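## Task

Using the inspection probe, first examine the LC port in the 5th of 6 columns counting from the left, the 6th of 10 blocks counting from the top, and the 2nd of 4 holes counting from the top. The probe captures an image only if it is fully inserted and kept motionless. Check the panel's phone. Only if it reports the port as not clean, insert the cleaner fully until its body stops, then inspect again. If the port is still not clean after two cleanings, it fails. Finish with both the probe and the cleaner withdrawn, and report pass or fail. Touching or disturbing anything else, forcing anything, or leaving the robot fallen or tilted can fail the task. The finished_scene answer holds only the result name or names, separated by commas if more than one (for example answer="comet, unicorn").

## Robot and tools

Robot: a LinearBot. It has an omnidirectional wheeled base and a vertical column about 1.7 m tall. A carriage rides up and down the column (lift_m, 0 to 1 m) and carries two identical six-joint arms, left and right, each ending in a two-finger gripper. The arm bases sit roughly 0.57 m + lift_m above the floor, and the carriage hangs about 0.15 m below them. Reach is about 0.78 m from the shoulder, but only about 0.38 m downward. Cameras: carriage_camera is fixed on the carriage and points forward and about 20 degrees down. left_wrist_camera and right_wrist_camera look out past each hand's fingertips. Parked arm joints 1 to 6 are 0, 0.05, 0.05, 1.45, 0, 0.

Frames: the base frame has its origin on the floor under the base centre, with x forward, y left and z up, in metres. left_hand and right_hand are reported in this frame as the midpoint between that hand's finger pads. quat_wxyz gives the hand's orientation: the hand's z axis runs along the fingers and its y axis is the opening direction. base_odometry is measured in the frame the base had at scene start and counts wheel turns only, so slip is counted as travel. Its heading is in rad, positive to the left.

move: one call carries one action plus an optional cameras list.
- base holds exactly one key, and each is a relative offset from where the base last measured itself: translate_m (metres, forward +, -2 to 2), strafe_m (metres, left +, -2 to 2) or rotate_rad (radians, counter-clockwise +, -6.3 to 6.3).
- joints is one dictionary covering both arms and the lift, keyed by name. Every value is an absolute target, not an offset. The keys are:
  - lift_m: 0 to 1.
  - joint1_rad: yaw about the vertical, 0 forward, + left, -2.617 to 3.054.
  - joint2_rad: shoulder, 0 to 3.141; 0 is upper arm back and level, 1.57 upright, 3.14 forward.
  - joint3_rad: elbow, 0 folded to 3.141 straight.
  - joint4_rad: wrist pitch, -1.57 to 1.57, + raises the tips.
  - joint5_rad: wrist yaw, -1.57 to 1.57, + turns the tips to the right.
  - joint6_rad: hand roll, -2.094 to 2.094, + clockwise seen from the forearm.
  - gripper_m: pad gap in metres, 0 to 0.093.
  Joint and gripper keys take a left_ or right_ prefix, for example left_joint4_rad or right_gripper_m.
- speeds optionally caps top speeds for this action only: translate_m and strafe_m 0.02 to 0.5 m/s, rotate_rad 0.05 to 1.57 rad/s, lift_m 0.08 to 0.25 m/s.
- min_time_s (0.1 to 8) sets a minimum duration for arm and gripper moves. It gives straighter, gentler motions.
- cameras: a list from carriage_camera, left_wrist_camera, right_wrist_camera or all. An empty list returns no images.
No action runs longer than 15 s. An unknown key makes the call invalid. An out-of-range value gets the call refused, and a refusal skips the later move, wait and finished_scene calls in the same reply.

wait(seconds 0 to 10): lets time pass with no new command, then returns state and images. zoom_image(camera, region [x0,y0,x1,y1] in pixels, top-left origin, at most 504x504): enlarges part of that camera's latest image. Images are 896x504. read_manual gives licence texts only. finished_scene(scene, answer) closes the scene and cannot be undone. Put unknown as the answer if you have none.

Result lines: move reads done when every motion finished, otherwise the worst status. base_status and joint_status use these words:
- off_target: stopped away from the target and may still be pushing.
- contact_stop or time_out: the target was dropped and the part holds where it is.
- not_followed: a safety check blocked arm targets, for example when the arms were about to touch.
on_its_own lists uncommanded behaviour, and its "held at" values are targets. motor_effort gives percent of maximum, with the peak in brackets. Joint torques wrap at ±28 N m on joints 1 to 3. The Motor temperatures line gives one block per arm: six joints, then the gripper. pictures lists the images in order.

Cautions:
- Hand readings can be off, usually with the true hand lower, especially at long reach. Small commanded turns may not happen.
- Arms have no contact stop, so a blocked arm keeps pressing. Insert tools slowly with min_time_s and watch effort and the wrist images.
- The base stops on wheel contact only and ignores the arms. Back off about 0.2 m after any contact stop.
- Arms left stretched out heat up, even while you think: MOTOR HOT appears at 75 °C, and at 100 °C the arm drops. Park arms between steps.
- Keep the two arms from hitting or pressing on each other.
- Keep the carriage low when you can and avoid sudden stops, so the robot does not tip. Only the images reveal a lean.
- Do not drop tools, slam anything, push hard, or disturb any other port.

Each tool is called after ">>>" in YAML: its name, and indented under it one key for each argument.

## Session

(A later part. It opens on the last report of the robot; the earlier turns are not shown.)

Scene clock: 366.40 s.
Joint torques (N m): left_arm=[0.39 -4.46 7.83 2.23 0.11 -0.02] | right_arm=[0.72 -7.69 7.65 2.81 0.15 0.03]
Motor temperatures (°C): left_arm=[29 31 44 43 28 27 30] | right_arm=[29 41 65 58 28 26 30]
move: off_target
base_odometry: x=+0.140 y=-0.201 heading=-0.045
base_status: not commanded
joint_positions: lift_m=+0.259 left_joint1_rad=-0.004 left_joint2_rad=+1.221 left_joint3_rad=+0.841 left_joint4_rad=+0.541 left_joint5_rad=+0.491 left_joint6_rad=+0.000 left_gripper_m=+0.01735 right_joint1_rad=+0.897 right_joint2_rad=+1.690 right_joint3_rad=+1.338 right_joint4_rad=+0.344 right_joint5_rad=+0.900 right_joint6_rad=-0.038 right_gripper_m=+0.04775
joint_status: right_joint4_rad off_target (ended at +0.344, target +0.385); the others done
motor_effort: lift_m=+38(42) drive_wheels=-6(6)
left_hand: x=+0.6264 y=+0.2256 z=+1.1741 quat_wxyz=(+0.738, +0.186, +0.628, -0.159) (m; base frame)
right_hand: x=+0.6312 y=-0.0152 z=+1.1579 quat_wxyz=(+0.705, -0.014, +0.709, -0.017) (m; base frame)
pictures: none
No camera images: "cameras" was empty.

>>> move:
  joints: {"right_joint1_rad": 0.910, "right_joint5_rad": 0.916, "right_joint4_rad": 0.427}
  min_time_s: 0.8
  cameras: ["left_wrist_camera", "right_wrist_camera"]

>>> zoom_image:
  camera: "right_wrist_camera"
  region: [415, 20, 515, 90]

>>> zoom_image:
  camera: "left_wrist_camera"
  region: [485, 50, 585, 120]

Scene clock: 395.80 s.
Joint torques (N m): left_arm=[0.4 -4.45 7.87 2.25 0.11 -0.01] | right_arm=[0.72 -7.75 7.65 2.95 0.16 0.04]
Motor temperatures (°C): left_arm=[29 31 44 43 28 27 30] | right_arm=[29 40 58 58 28 26 30]
move: off_target
base_odometry: x=+0.140 y=-0.201 heading=-0.045
base_status: not commanded
joint_positions: lift_m=+0.259 left_joint1_rad=-0.004 left_joint2_rad=+1.221 left_joint3_rad=+0.841 left_joint4_rad=+0.541 left_joint5_rad=+0.491 left_joint6_rad=+0.000 left_gripper_m=+0.01735 right_joint1_rad=+0.903 right_joint2_rad=+1.690 right_joint3_rad=+1.338 right_joint4_rad=+0.372 right_joint5_rad=+0.905 right_joint6_rad=-0.038 right_gripper_m=+0.04775
joint_status: right_joint4_rad off_target (ended at +0.372, target +0.427); the others done
motor_effort: lift_m=+38(42) drive_wheels=-6(6)
left_hand: x=+0.6264 y=+0.2256 z=+1.1741 quat_wxyz=(+0.738, +0.186, +0.628, -0.159) (m; base frame)
right_hand: x=+0.6294 y=-0.0135 z=+1.1631 quat_wxyz=(+0.712, -0.007, +0.703, -0.008) (m; base frame)
pictures: left_wrist_camera, right_wrist_camera
camera_calibration:
left_wrist_camera: T_world_to_cam=[[-0.46091, -0.886157, -0.047819, 0.543835], [-0.429253, 0.269777, -0.861953, 1.22196], [0.776726, -0.376756, -0.504728, 0.31744], [0, 0, 0, 1]] pos_world=[0.528624, 0.271865, 1.2395]
right_wrist_camera: T_world_to_cam=[[0.030137, -0.997896, 0.0574039, -0.102616], [-0.570794, -0.0643264, -0.818569, 1.31871], [0.82054, -0.00809661, -0.571532, 0.268431], [0, 0, 0, 1]] pos_world=[0.535545, -0.0153992, 1.23876]

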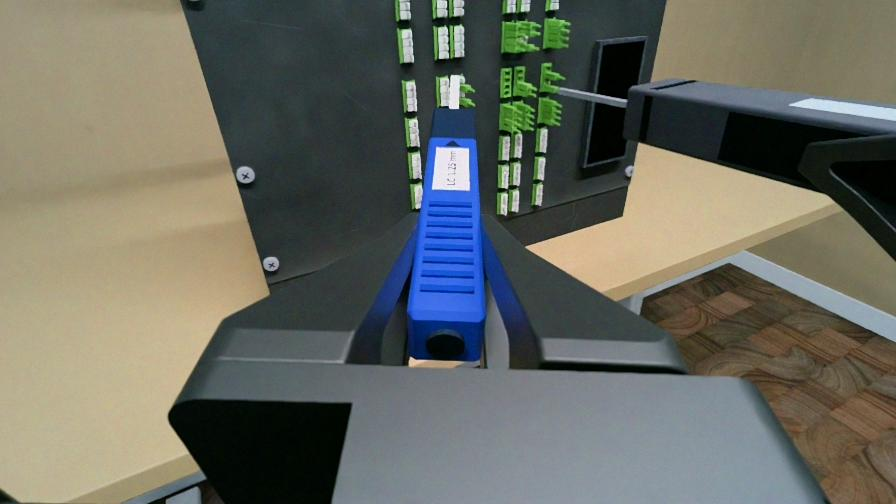

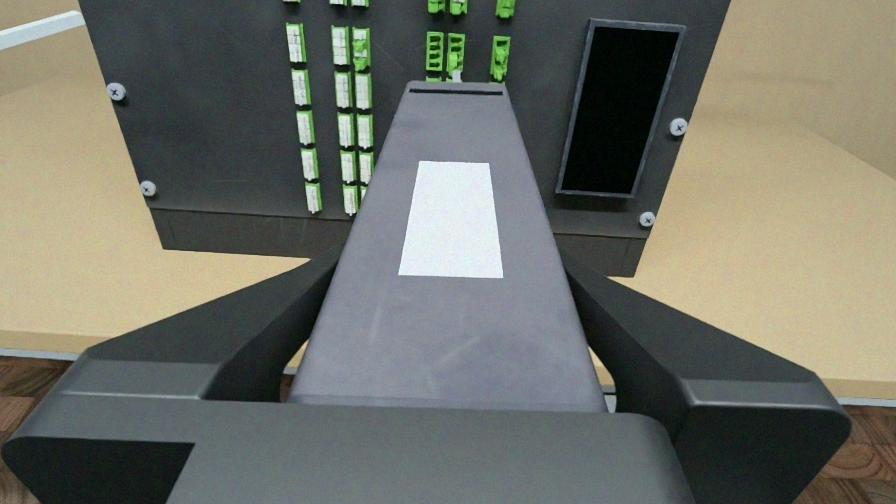

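Scaled by 5.040 from the camera's 896x504 image, which has a finer 1280x720 frame.

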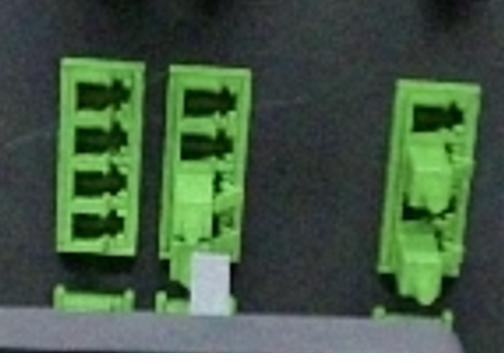

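Scaled by 5.040 from the camera's 896x504 image, which has a finer 1280x720 frame.

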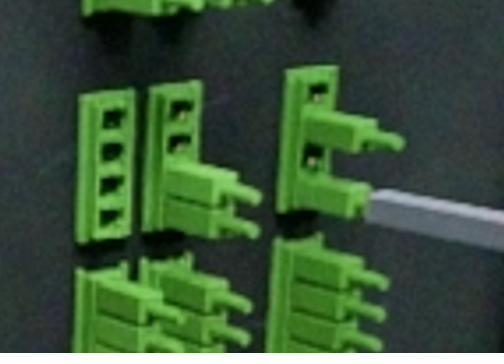

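>>> move:
  joints: {"right_joint4_rad": 0.439}
  min_time_s: 0.5
  base: {"translate_m": 0.02}
  speeds: {"translate_m": 0.03}
  cameras: ["left_wrist_camera", "right_wrist_camera"]

>>> zoom_image:
  camera: "right_wrist_camera"
  region: [415, 20, 515, 90]

>>> zoom_image:
  camera: "left_wrist_camera"
  region: [495, 50, 595, 120]

Scene clock: 405.40 s.
Joint torques (N m): left_arm=[0.39 -4.48 7.8 2.27 0.11 -0.02] | right_arm=[0.53 -7.66 7.64 2.87 0.08 0.03]
Motor temperatures (°C): left_arm=[29 31 44 43 28 27 30] | right_arm=[29 40 57 59 28 26 31]
move: off_target
base_odometry: x=+0.160 y=-0.202 heading=-0.046
base_status: done
joint_positions: lift_m=+0.259 left_joint1_rad=-0.004 left_joint2_rad=+1.221 left_joint3_rad=+0.841 left_joint4_rad=+0.540 left_joint5_rad=+0.491 left_joint6_rad=+0.000 left_gripper_m=+0.01735 right_joint1_rad=+0.904 right_joint2_rad=+1.690 right_joint3_rad=+1.338 right_joint4_rad=+0.390 right_joint5_rad=+0.911 right_joint6_rad=-0.038 right_gripper_m=+0.04775
joint_status: right_joint4_rad off_target (ended at +0.390, target +0.439)
motor_effort: lift_m=+37(41) drive_wheels=+5(12)
left_hand: x=+0.6265 y=+0.2256 z=+1.1740 quat_wxyz=(+0.738, +0.186, +0.629, -0.159) (m; base frame)
right_hand: x=+0.6289 y=-0.0141 z=+1.1663 quat_wxyz=(+0.715, +0.000, +0.699, -0.005) (m; base frame)
pictures: left_wrist_camera, right_wrist_camera
camera_calibration:
left_wrist_camera: T_world_to_cam=[[-0.460945, -0.886159, -0.04745, 0.543393], [-0.429926, 0.269766, -0.861621, 1.22182], [0.776334, -0.376759, -0.50533, 0.318342], [0, 0, 0, 1]] pos_world=[0.528627, 0.271865, 1.2394]
right_wrist_camera: T_world_to_cam=[[0.024153, -0.99876, 0.0435311, -0.0834387], [-0.56208, -0.0495765, -0.825595, 1.32397], [0.82673, -0.00452734, -0.562581, 0.256411], [0, 0, 0, 1]] pos_world=[0.534212, -0.0165364, 1.24095]

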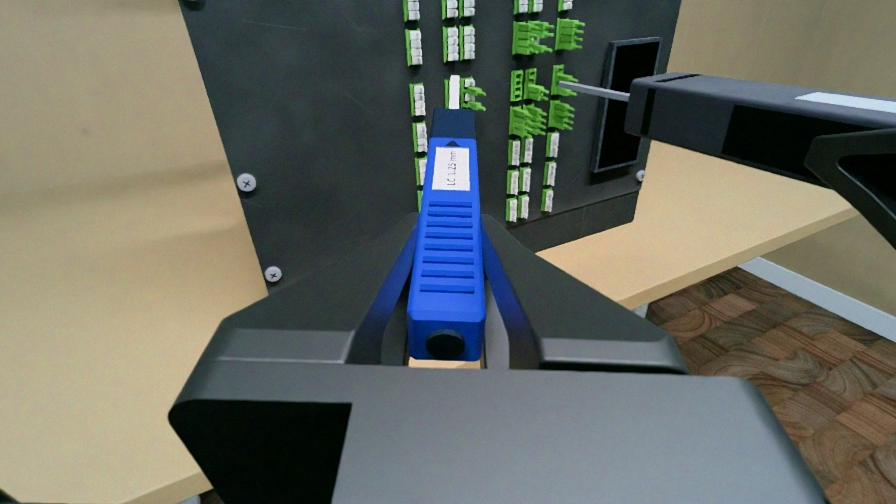

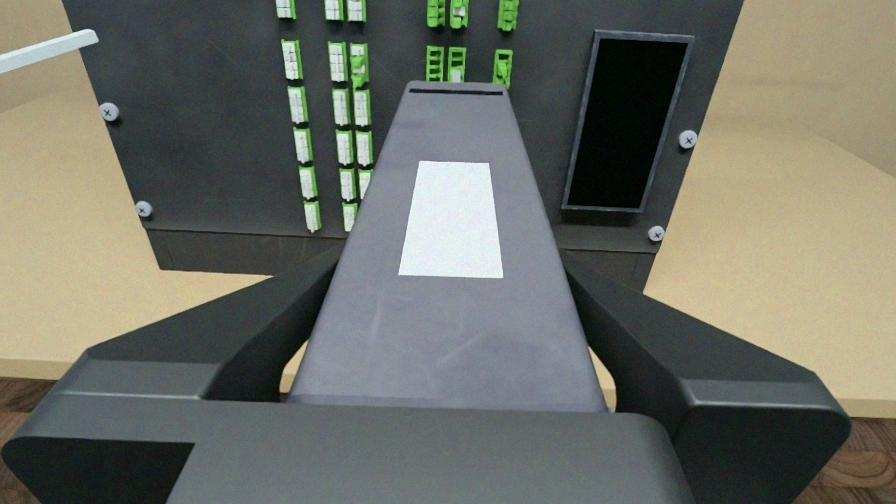

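Scaled by 5.040 from the camera's 896x504 image, which has a finer 1280x720 frame.

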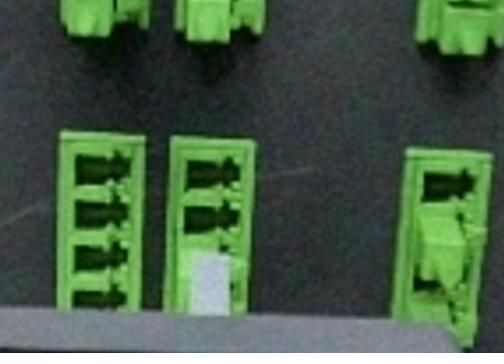

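Scaled by 5.040 from the camera's 896x504 image, which has a finer 1280x720 frame.

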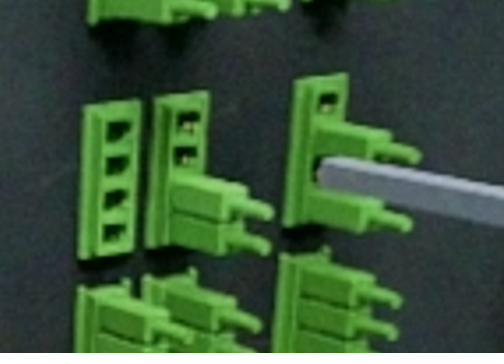

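>>> zoom_image:
  camera: "right_wrist_camera"
  region: [435, 45, 475, 85]

>>> zoom_image:
  camera: "left_wrist_camera"
  region: [520, 60, 570, 110]

Scaled by 12.600 from the camera's 896x504 image, which has a finer 1280x720 frame.

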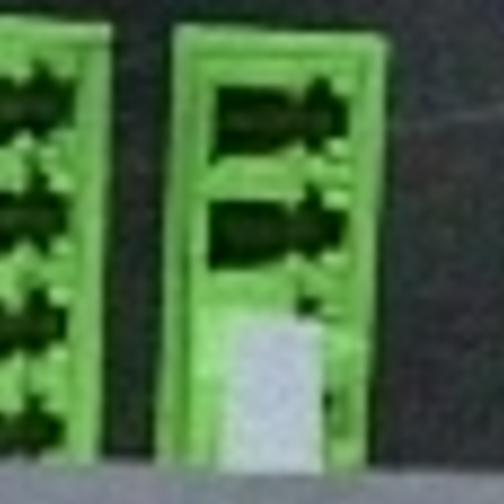

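Scaled by 10.080 from the camera's 896x504 image, which has a finer 1280x720 frame.

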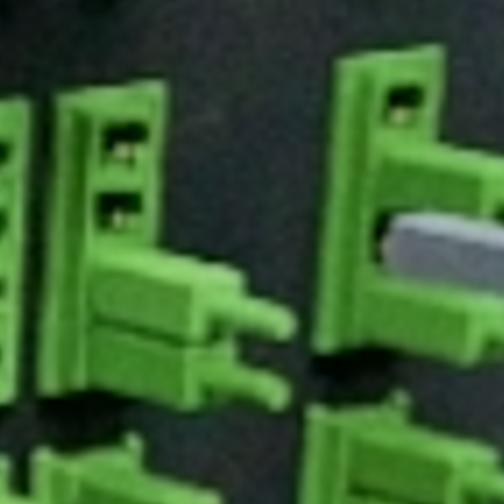

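>>> move:
  joints: {"right_joint1_rad": 0.9125, "right_joint5_rad": 0.919, "lift_m": 0.2568}
  min_time_s: 0.5
  base: {"translate_m": 0.015}
  speeds: {"translate_m": 0.03}
  cameras: ["left_wrist_camera", "right_wrist_camera"]

>>> zoom_image:
  camera: "right_wrist_camera"
  region: [435, 45, 475, 85]

>>> zoom_image:
  camera: "left_wrist_camera"
  region: [530, 60, 580, 110]

Scene clock: 445.80 s.
Joint torques (N m): left_arm=[0.5 -4.49 7.8 2.26 0.11 -0.02] | right_arm=[0.5 -7.69 7.64 2.87 0.06 0.03]
Motor temperatures (°C): left_arm=[29 31 45 43 28 27 30] | right_arm=[29 41 54 60 28 26 31]
move: done
base_odometry: x=+0.175 y=-0.203 heading=-0.047
base_status: done
joint_positions: lift_m=+0.257 left_joint1_rad=-0.004 left_joint2_rad=+1.221 left_joint3_rad=+0.841 left_joint4_rad=+0.538 left_joint5_rad=+0.491 left_joint6_rad=+0.000 left_gripper_m=+0.01735 right_joint1_rad=+0.907 right_joint2_rad=+1.690 right_joint3_rad=+1.338 right_joint4_rad=+0.391 right_joint5_rad=+0.916 right_joint6_rad=-0.038 right_gripper_m=+0.04775
joint_status: all done
motor_effort: lift_m=+33(36) drive_wheels=+5(15)
left_hand: x=+0.6265 y=+0.2255 z=+1.1718 quat_wxyz=(+0.737, +0.186, +0.629, -0.159) (m; base frame)
right_hand: x=+0.6281 y=-0.0137 z=+1.1647 quat_wxyz=(+0.716, +0.001, +0.699, -0.005) (m; base frame)
pictures: left_wrist_camera, right_wrist_camera
camera_calibration:
left_wrist_camera: T_world_to_cam=[[-0.461323, -0.886005, -0.0466561, 0.542569], [-0.431472, 0.269986, -0.860779, 1.2199], [0.77525, -0.376967, -0.506836, 0.319665], [0, 0, 0, 1]] pos_world=[0.528833, 0.271865, 1.2374]
right_wrist_camera: T_world_to_cam=[[0.0226056, -0.998855, 0.0421546, -0.0804257], [-0.561664, -0.0475708, -0.825997, 1.32247], [0.827056, -0.00500458, -0.562097, 0.255479], [0, 0, 0, 1]] pos_world=[0.533306, -0.0161442, 1.23935]

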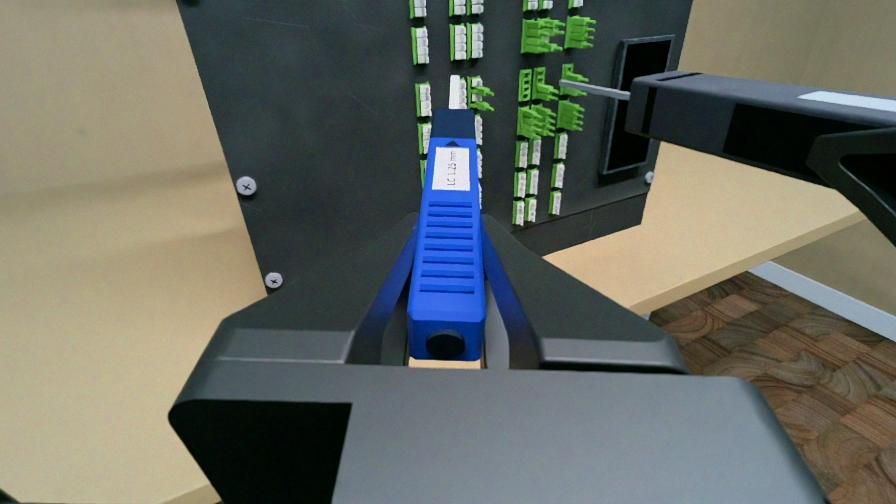

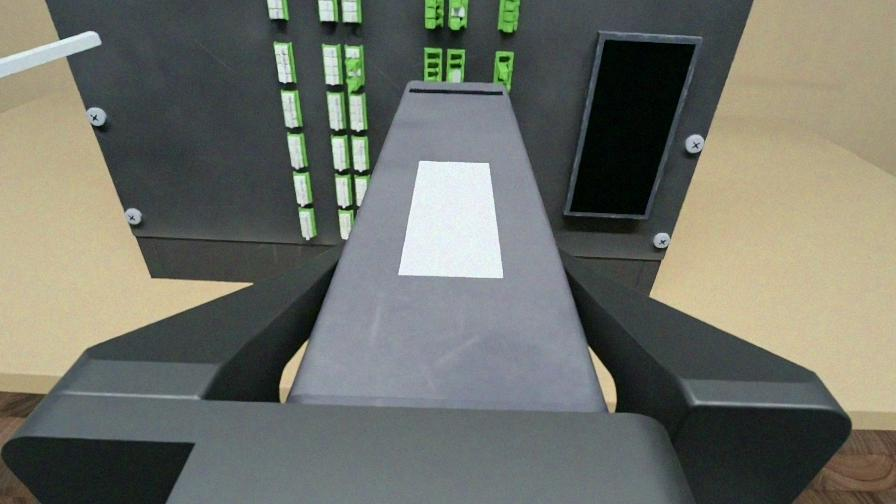

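Scaled by 12.600 from the camera's 896x504 image, which has a finer 1280x720 frame.

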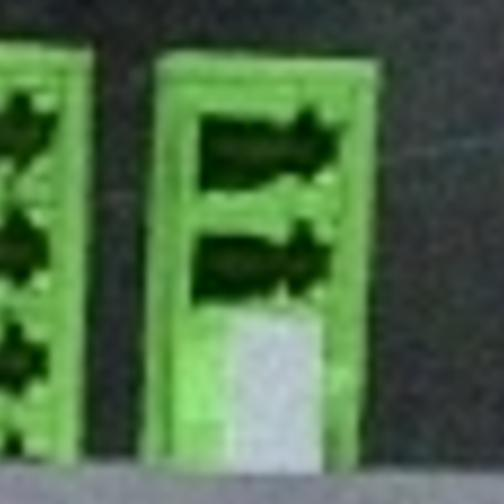

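Scaled by 10.080 from the camera's 896x504 image, which has a finer 1280x720 frame.

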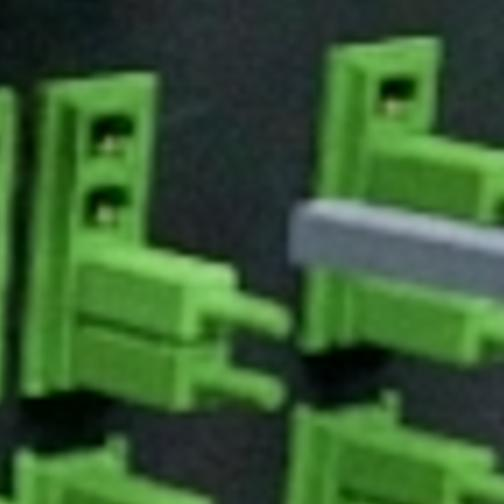

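>>> move:
  joints: {"right_joint1_rad": 0.916, "lift_m": 0.2553}
  min_time_s: 0.5
  base: {"translate_m": 0.006}
  speeds: {"translate_m": 0.03}
  cameras: ["left_wrist_camera", "right_wrist_camera"]

>>> zoom_image:
  camera: "right_wrist_camera"
  region: [435, 45, 475, 85]

>>> zoom_image:
  camera: "left_wrist_camera"
  region: [530, 60, 580, 110]

Scene clock: 476.97 s.
Joint torques (N m): left_arm=[0.4 -4.46 7.83 2.27 0.1 -0.03] | right_arm=[0.62 -7.68 7.62 2.84 0.02 0.02]
Motor temperatures (°C): left_arm=[29 31 45 43 28 27 30] | right_arm=[29 41 54 61 28 26 31]
move: done
base_odometry: x=+0.181 y=-0.203 heading=-0.048
base_status: done
joint_positions: lift_m=+0.256 left_joint1_rad=-0.004 left_joint2_rad=+1.221 left_joint3_rad=+0.841 left_joint4_rad=+0.538 left_joint5_rad=+0.491 left_joint6_rad=+0.000 left_gripper_m=+0.01735 right_joint1_rad=+0.910 right_joint2_rad=+1.690 right_joint3_rad=+1.338 right_joint4_rad=+0.391 right_joint5_rad=+0.918 right_joint6_rad=-0.038 right_gripper_m=+0.04775
joint_status: all done
motor_effort: lift_m=+31(35) drive_wheels=-6(14)
left_hand: x=+0.6265 y=+0.2255 z=+1.1703 quat_wxyz=(+0.737, +0.186, +0.629, -0.159) (m; base frame)
right_hand: x=+0.6273 y=-0.0131 z=+1.1632 quat_wxyz=(+0.716, +0.001, +0.699, -0.005) (m; base frame)
pictures: left_wrist_camera, right_wrist_camera
camera_calibration:
left_wrist_camera: T_world_to_cam=[[-0.461323, -0.886005, -0.0466561, 0.542499], [-0.431472, 0.269986, -0.860779, 1.21861], [0.77525, -0.376967, -0.506836, 0.318905], [0, 0, 0, 1]] pos_world=[0.528833, 0.271865, 1.2359]
right_wrist_camera: T_world_to_cam=[[0.0226941, -0.998856, 0.0420995, -0.0797259], [-0.561729, -0.0475745, -0.825952, 1.32084], [0.82701, -0.0049043, -0.562166, 0.255329], [0, 0, 0, 1]] pos_world=[0.532606, -0.0155439, 1.23785]

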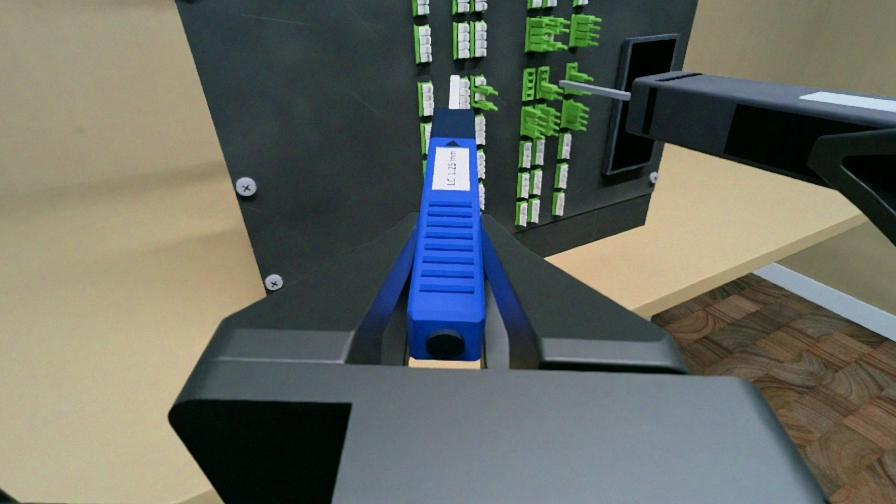

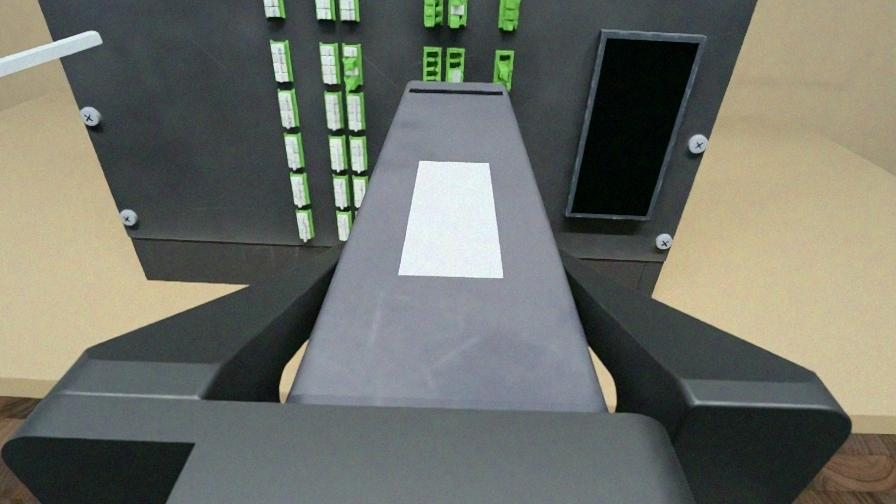

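Scaled by 12.600 from the camera's 896x504 image, which has a finer 1280x720 frame.

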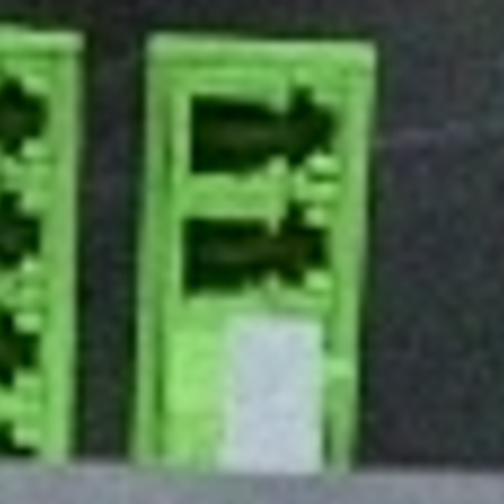

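Scaled by 10.080 from the camera's 896x504 image, which has a finer 1280x720 frame.

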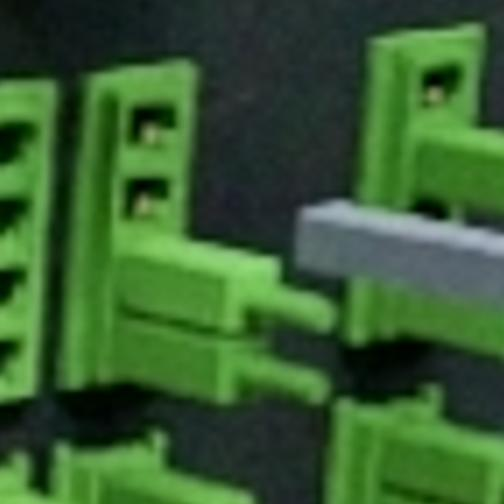

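>>> move:
  joints: {"right_joint1_rad": 0.920, "lift_m": 0.2560}
  min_time_s: 0.5
  base: {"translate_m": 0.005}
  speeds: {"translate_m": 0.03}
  cameras: ["left_wrist_camera", "right_wrist_camera"]

>>> zoom_image:
  camera: "right_wrist_camera"
  region: [435, 45, 475, 85]

>>> zoom_image:
  camera: "left_wrist_camera"
  region: [530, 60, 580, 110]

Scene clock: 496.47 s.
Joint torques (N m): left_arm=[0.38 -4.46 7.84 2.26 0.11 -0.02] | right_arm=[0.64 -7.72 7.62 2.82 0 0.03]
Motor temperatures (°C): left_arm=[29 31 45 43 28 27 30] | right_arm=[29 41 54 61 28 26 31]
move: done
base_odometry: x=+0.186 y=-0.204 heading=-0.049
base_status: done
joint_positions: lift_m=+0.256 left_joint1_rad=-0.004 left_joint2_rad=+1.221 left_joint3_rad=+0.841 left_joint4_rad=+0.538 left_joint5_rad=+0.491 left_joint6_rad=+0.000 left_gripper_m=+0.01735 right_joint1_rad=+0.914 right_joint2_rad=+1.690 right_joint3_rad=+1.338 right_joint4_rad=+0.392 right_joint5_rad=+0.921 right_joint6_rad=-0.037 right_gripper_m=+0.04775
joint_status: all done
motor_effort: lift_m=+39(42) drive_wheels=+5(12)
left_hand: x=+0.6265 y=+0.2255 z=+1.1706 quat_wxyz=(+0.738, +0.186, +0.629, -0.159) (m; base frame)
right_hand: x=+0.6260 y=-0.0120 z=+1.1635 quat_wxyz=(+0.716, +0.001, +0.699, -0.005) (m; base frame)
pictures: left_wrist_camera, right_wrist_camera
camera_calibration:
left_wrist_camera: T_world_to_cam=[[-0.461297, -0.886009, -0.0468214, 0.542704], [-0.431145, 0.269971, -0.860947, 1.21891], [0.775447, -0.376965, -0.506536, 0.318582], [0, 0, 0, 1]] pos_world=[0.528832, 0.271865, 1.2362]
right_wrist_camera: T_world_to_cam=[[0.0238533, -0.998861, 0.0413291, -0.078368], [-0.561559, -0.0475899, -0.826067, 1.32046], [0.827093, -0.00350433, -0.562054, 0.256411], [0, 0, 0, 1]] pos_world=[0.531311, -0.0145396, 1.23815]

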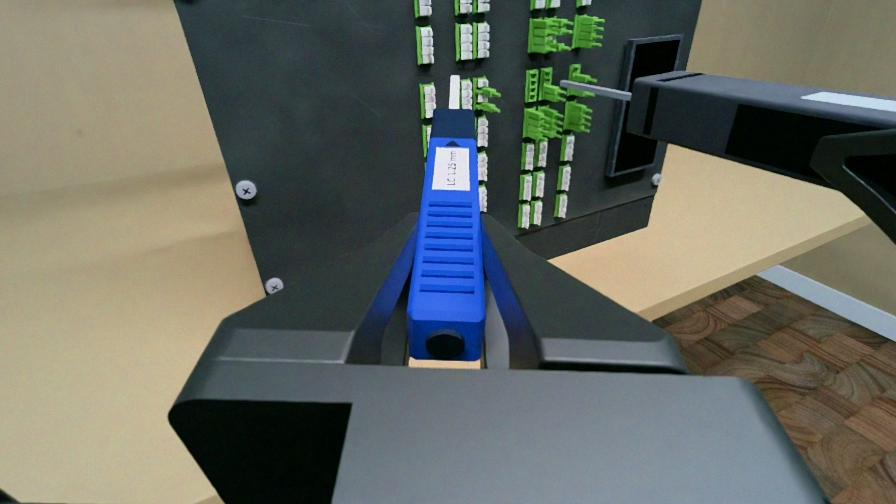

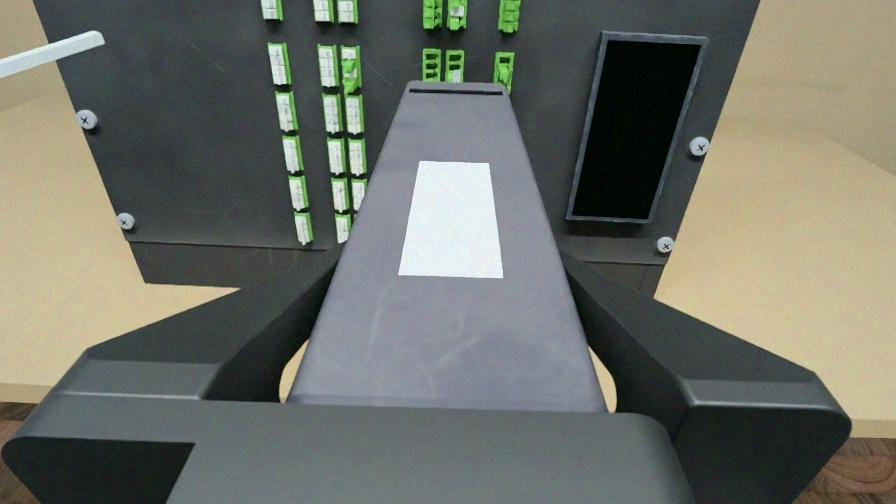

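Scaled by 12.600 from the camera's 896x504 image, which has a finer 1280x720 frame.

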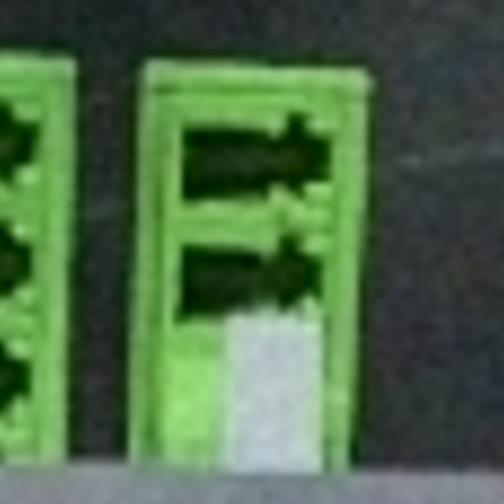

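Scaled by 10.080 from the camera's 896x504 image, which has a finer 1280x720 frame.

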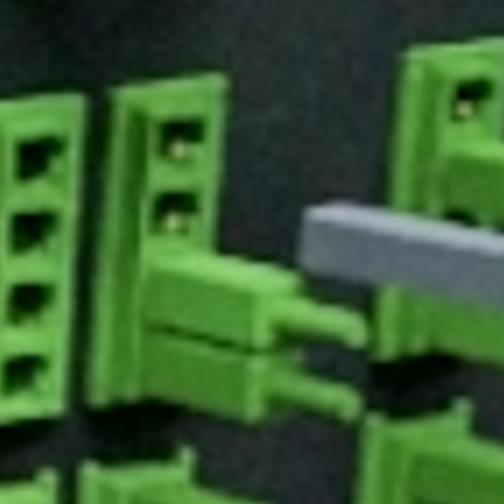

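>>> move:
  joints: {"right_joint1_rad": 0.924}
  min_time_s: 0.5
  base: {"translate_m": 0.005}
  speeds: {"translate_m": 0.03}
  cameras: ["left_wrist_camera", "right_wrist_camera"]

>>> zoom_image:
  camera: "right_wrist_camera"
  region: [435, 45, 475, 85]

>>> zoom_image:
  camera: "left_wrist_camera"
  region: [530, 60, 580, 110]

Scene clock: 517.13 s.
Joint torques (N m): left_arm=[0.38 -4.48 7.83 2.26 0.1 -0.03] | right_arm=[0.62 -7.71 7.62 2.84 -0.04 0.03]
Motor temperatures (°C): left_arm=[29 31 45 43 28 27 30] | right_arm=[29 41 54 61 28 26 31]
move: done
base_odometry: x=+0.191 y=-0.204 heading=-0.049
base_status: done
joint_positions: lift_m=+0.256 left_joint1_rad=-0.004 left_joint2_rad=+1.221 left_joint3_rad=+0.841 left_joint4_rad=+0.539 left_joint5_rad=+0.491 left_joint6_rad=+0.000 left_gripper_m=+0.01735 right_joint1_rad=+0.918 right_joint2_rad=+1.690 right_joint3_rad=+1.338 right_joint4_rad=+0.392 right_joint5_rad=+0.924 right_joint6_rad=-0.037 right_gripper_m=+0.04775
joint_status: all done
motor_effort: lift_m=+41(42) drive_wheels=+5(13)
left_hand: x=+0.6265 y=+0.2255 z=+1.1707 quat_wxyz=(+0.738, +0.186, +0.629, -0.159) (m; base frame)
right_hand: x=+0.6248 y=-0.0107 z=+1.1636 quat_wxyz=(+0.716, +0.000, +0.698, -0.004) (m; base frame)
pictures: left_wrist_camera, right_wrist_camera
camera_calibration:
left_wrist_camera: T_world_to_cam=[[-0.461292, -0.886001, -0.0470294, 0.54291], [-0.430797, 0.270001, -0.861112, 1.21888], [0.775644, -0.376964, -0.506235, 0.318184], [0, 0, 0, 1]] pos_world=[0.52873, 0.271865, 1.2362]
right_wrist_camera: T_world_to_cam=[[0.0257293, -0.998831, 0.0409245, -0.0778235], [-0.561287, -0.0483102, -0.82621, 1.31981], [0.827221, -0.00171262, -0.561874, 0.257216], [0, 0, 0, 1]] pos_world=[0.530018, -0.0135319, 1.23814]

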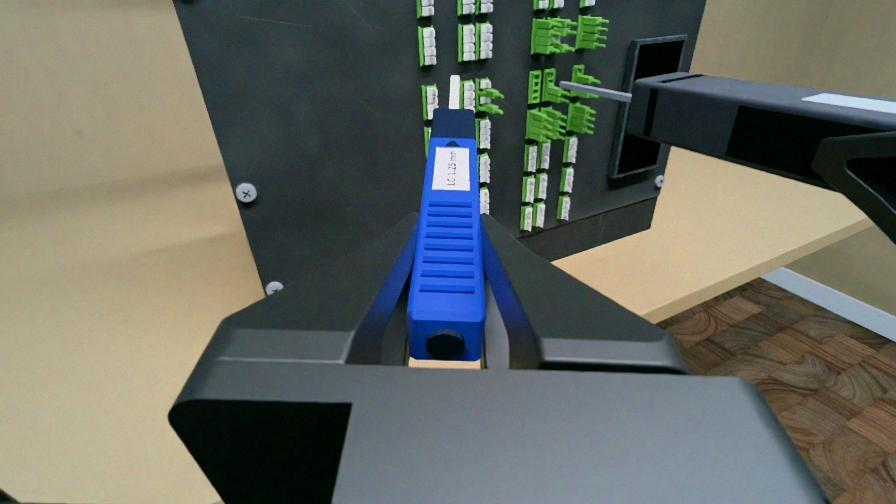

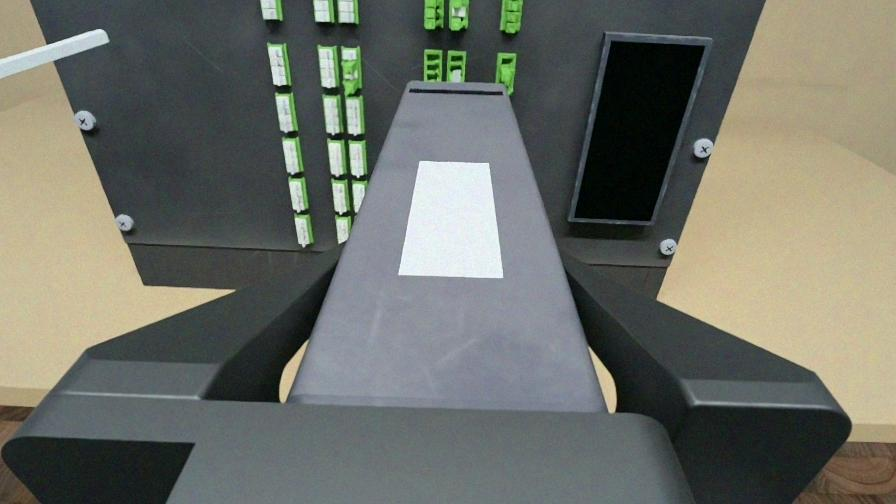

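Scaled by 12.600 from the camera's 896x504 image, which has a finer 1280x720 frame.

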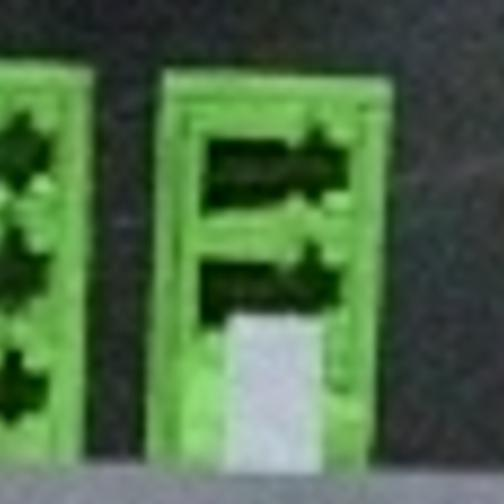

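Scaled by 10.080 from the camera's 896x504 image, which has a finer 1280x720 frame.

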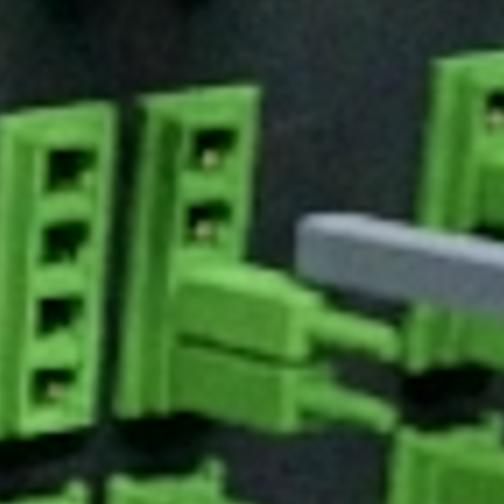

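>>> move:
  joints: {"right_joint1_rad": 0.9265, "right_joint5_rad": 0.914}
  min_time_s: 0.5
  base: {"translate_m": 0.004}
  speeds: {"translate_m": 0.03}
  cameras: ["left_wrist_camera", "right_wrist_camera"]

>>> zoom_image:
  camera: "right_wrist_camera"
  region: [435, 45, 475, 85]

>>> zoom_image:
  camera: "left_wrist_camera"
  region: [530, 60, 580, 110]

Scene clock: 537.00 s.
Joint torques (N m): left_arm=[0.23 -4.53 7.87 2.23 0.11 -0.02] | right_arm=[0.57 -7.77 7.64 2.85 -0.1 0.02]
Motor temperatures (°C): left_arm=[29 31 45 43 28 27 30] | right_arm=[29 42 54 62 28 26 31]
move: done
base_odometry: x=+0.195 y=-0.204 heading=-0.050
base_status: done
joint_positions: lift_m=+0.256 left_joint1_rad=-0.004 left_joint2_rad=+1.222 left_joint3_rad=+0.841 left_joint4_rad=+0.539 left_joint5_rad=+0.491 left_joint6_rad=+0.000 left_gripper_m=+0.01735 right_joint1_rad=+0.921 right_joint2_rad=+1.691 right_joint3_rad=+1.338 right_joint4_rad=+0.392 right_joint5_rad=+0.924 right_joint6_rad=-0.037 right_gripper_m=+0.04775
joint_status: all done
motor_effort: lift_m=+38(42) drive_wheels=+5(13)
left_hand: x=+0.6265 y=+0.2255 z=+1.1707 quat_wxyz=(+0.738, +0.186, +0.629, -0.159) (m; base frame)
right_hand: x=+0.6242 y=-0.0095 z=+1.1631 quat_wxyz=(+0.715, -0.001, +0.699, -0.004) (m; base frame)
pictures: left_wrist_camera, right_wrist_camera
camera_calibration:
left_wrist_camera: T_world_to_cam=[[-0.461292, -0.886001, -0.0470294, 0.542956], [-0.430797, 0.270001, -0.861112, 1.21892], [0.775644, -0.376964, -0.506235, 0.318107], [0, 0, 0, 1]] pos_world=[0.52883, 0.271865, 1.2362]
right_wrist_camera: T_world_to_cam=[[0.0276329, -0.998753, 0.0415822, -0.0786052], [-0.561609, -0.0499237, -0.825895, 1.31895], [0.826941, -0.000531061, -0.562289, 0.258159], [0, 0, 0, 1]] pos_world=[0.529426, -0.0125231, 1.23774]

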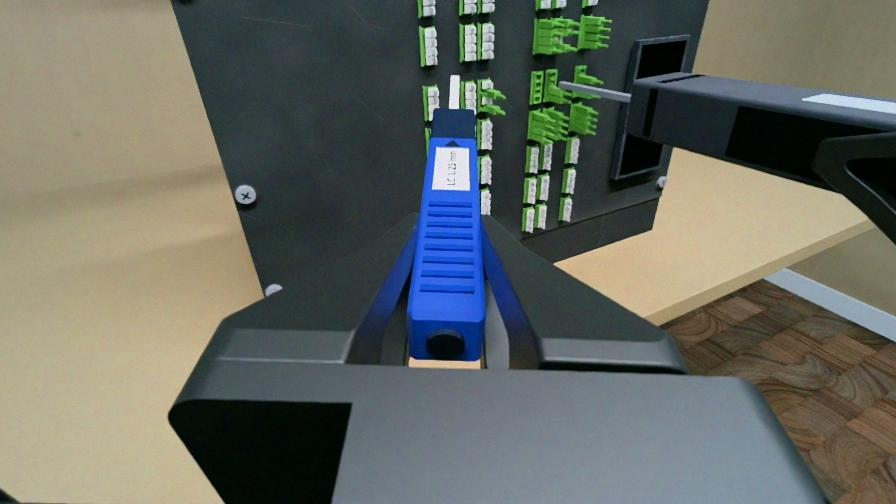

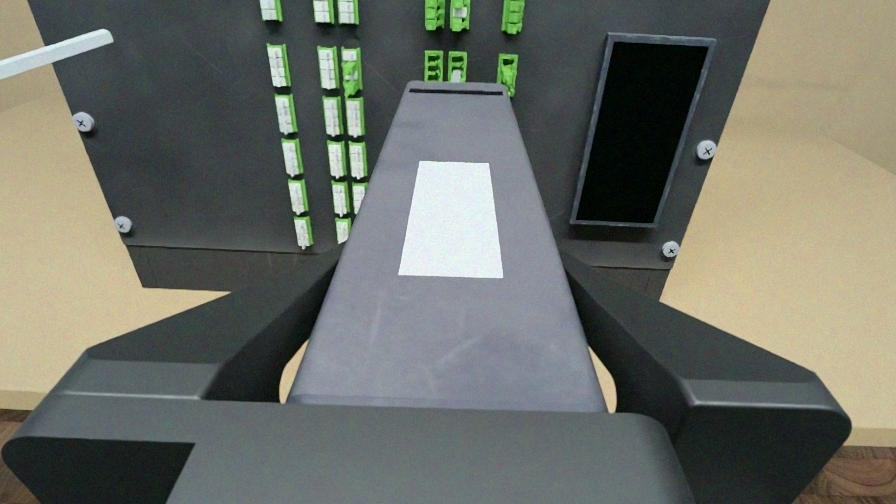

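Scaled by 12.600 from the camera's 896x504 image, which has a finer 1280x720 frame.

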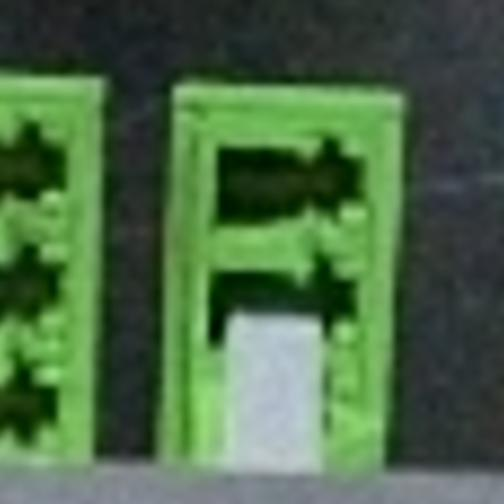

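Scaled by 10.080 from the camera's 896x504 image, which has a finer 1280x720 frame.

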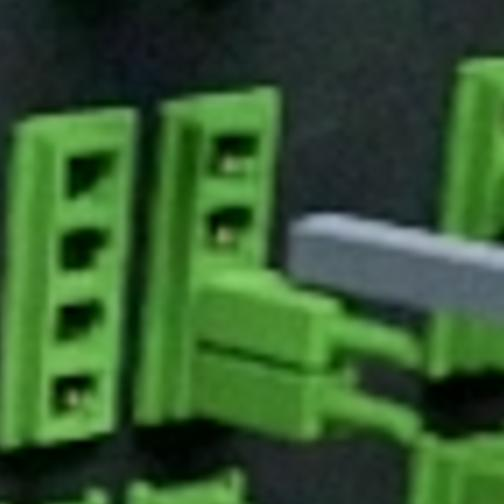

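>>> move:
  joints: {"right_joint1_rad": 0.928, "lift_m": 0.2565}
  min_time_s: 0.5
  base: {"translate_m": 0.004}
  speeds: {"translate_m": 0.03}
  cameras: ["left_wrist_camera", "right_wrist_camera"]

>>> zoom_image:
  camera: "right_wrist_camera"
  region: [435, 45, 475, 85]

>>> zoom_image:
  camera: "left_wrist_camera"
  region: [530, 60, 580, 110]

Scene clock: 551.17 s.
Joint torques (N m): left_arm=[0.36 -4.53 7.82 2.26 0.11 -0.02] | right_arm=[0.49 -7.84 7.64 2.86 -0.1 0.02]
Motor temperatures (°C): left_arm=[29 31 46 43 28 27 30] | right_arm=[29 43 54 62 28 26 31]
move: done
base_odometry: x=+0.199 y=-0.205 heading=-0.051
base_status: done
joint_positions: lift_m=+0.256 left_joint1_rad=-0.004 left_joint2_rad=+1.223 left_joint3_rad=+0.841 left_joint4_rad=+0.539 left_joint5_rad=+0.491 left_joint6_rad=+0.000 left_gripper_m=+0.01735 right_joint1_rad=+0.923 right_joint2_rad=+1.691 right_joint3_rad=+1.338 right_joint4_rad=+0.392 right_joint5_rad=+0.924 right_joint6_rad=-0.037 right_gripper_m=+0.04775
joint_status: all done
motor_effort: lift_m=+40(43) drive_wheels=+4(12)
left_hand: x=+0.6267 y=+0.2255 z=+1.1708 quat_wxyz=(+0.737, +0.186, +0.629, -0.159) (m; base frame)
right_hand: x=+0.6237 y=-0.0085 z=+1.1631 quat_wxyz=(+0.715, -0.002, +0.699, -0.003) (m; base frame)
pictures: left_wrist_camera, right_wrist_camera
camera_calibration:
left_wrist_camera: T_world_to_cam=[[-0.461323, -0.886005, -0.0466561, 0.542656], [-0.431472, 0.269986, -0.860779, 1.21909], [0.77525, -0.376967, -0.506836, 0.318875], [0, 0, 0, 1]] pos_world=[0.529133, 0.271865, 1.2363]
right_wrist_camera: T_world_to_cam=[[0.0303387, -0.998649, 0.0421814, -0.0798596], [-0.561885, -0.0519413, -0.825583, 1.3186], [0.826659, 0.00134602, -0.562702, 0.25922], [0, 0, 0, 1]] pos_world=[0.529037, -0.0116109, 1.23785]

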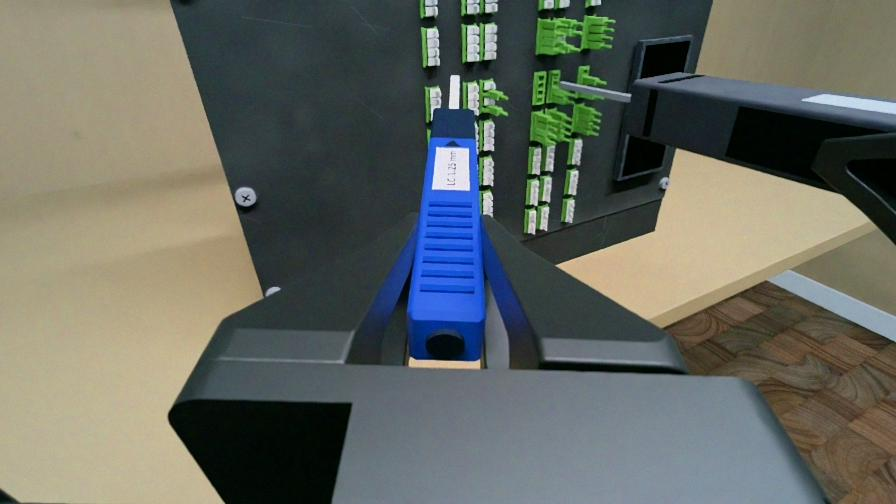

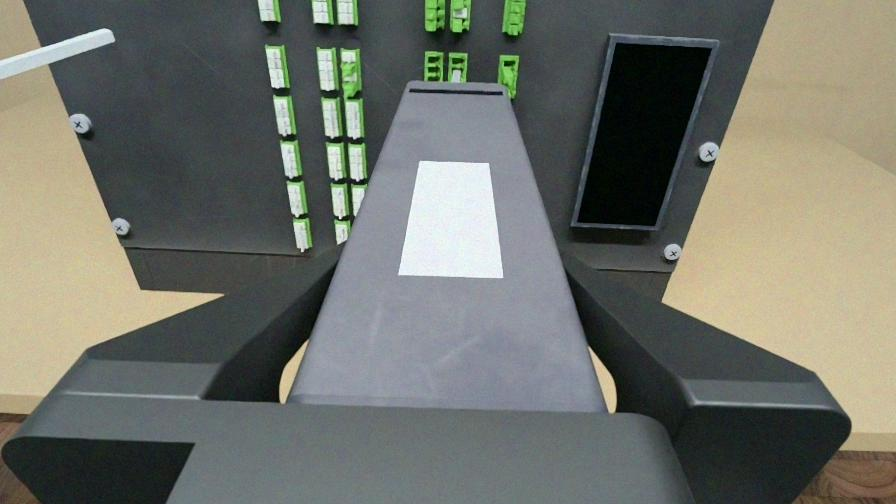

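Scaled by 12.600 from the camera's 896x504 image, which has a finer 1280x720 frame.

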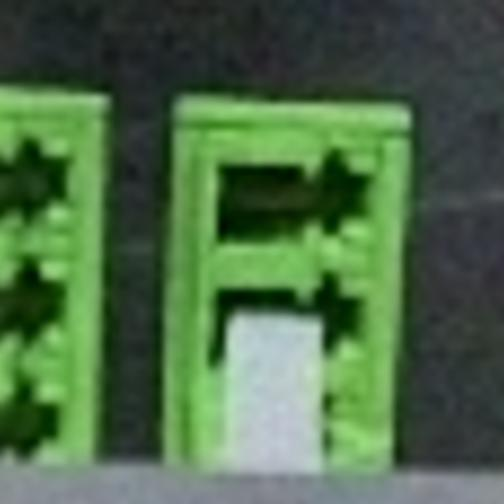

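Scaled by 10.080 from the camera's 896x504 image, which has a finer 1280x720 frame.

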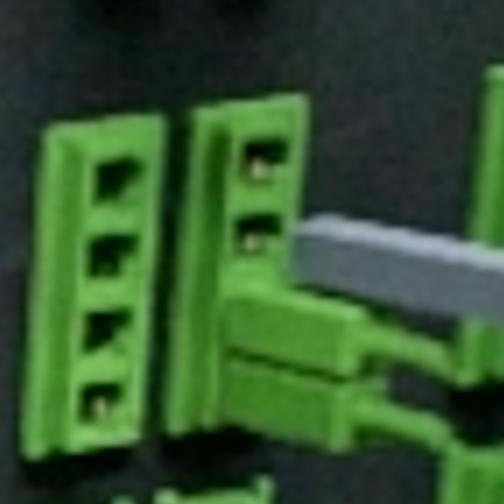

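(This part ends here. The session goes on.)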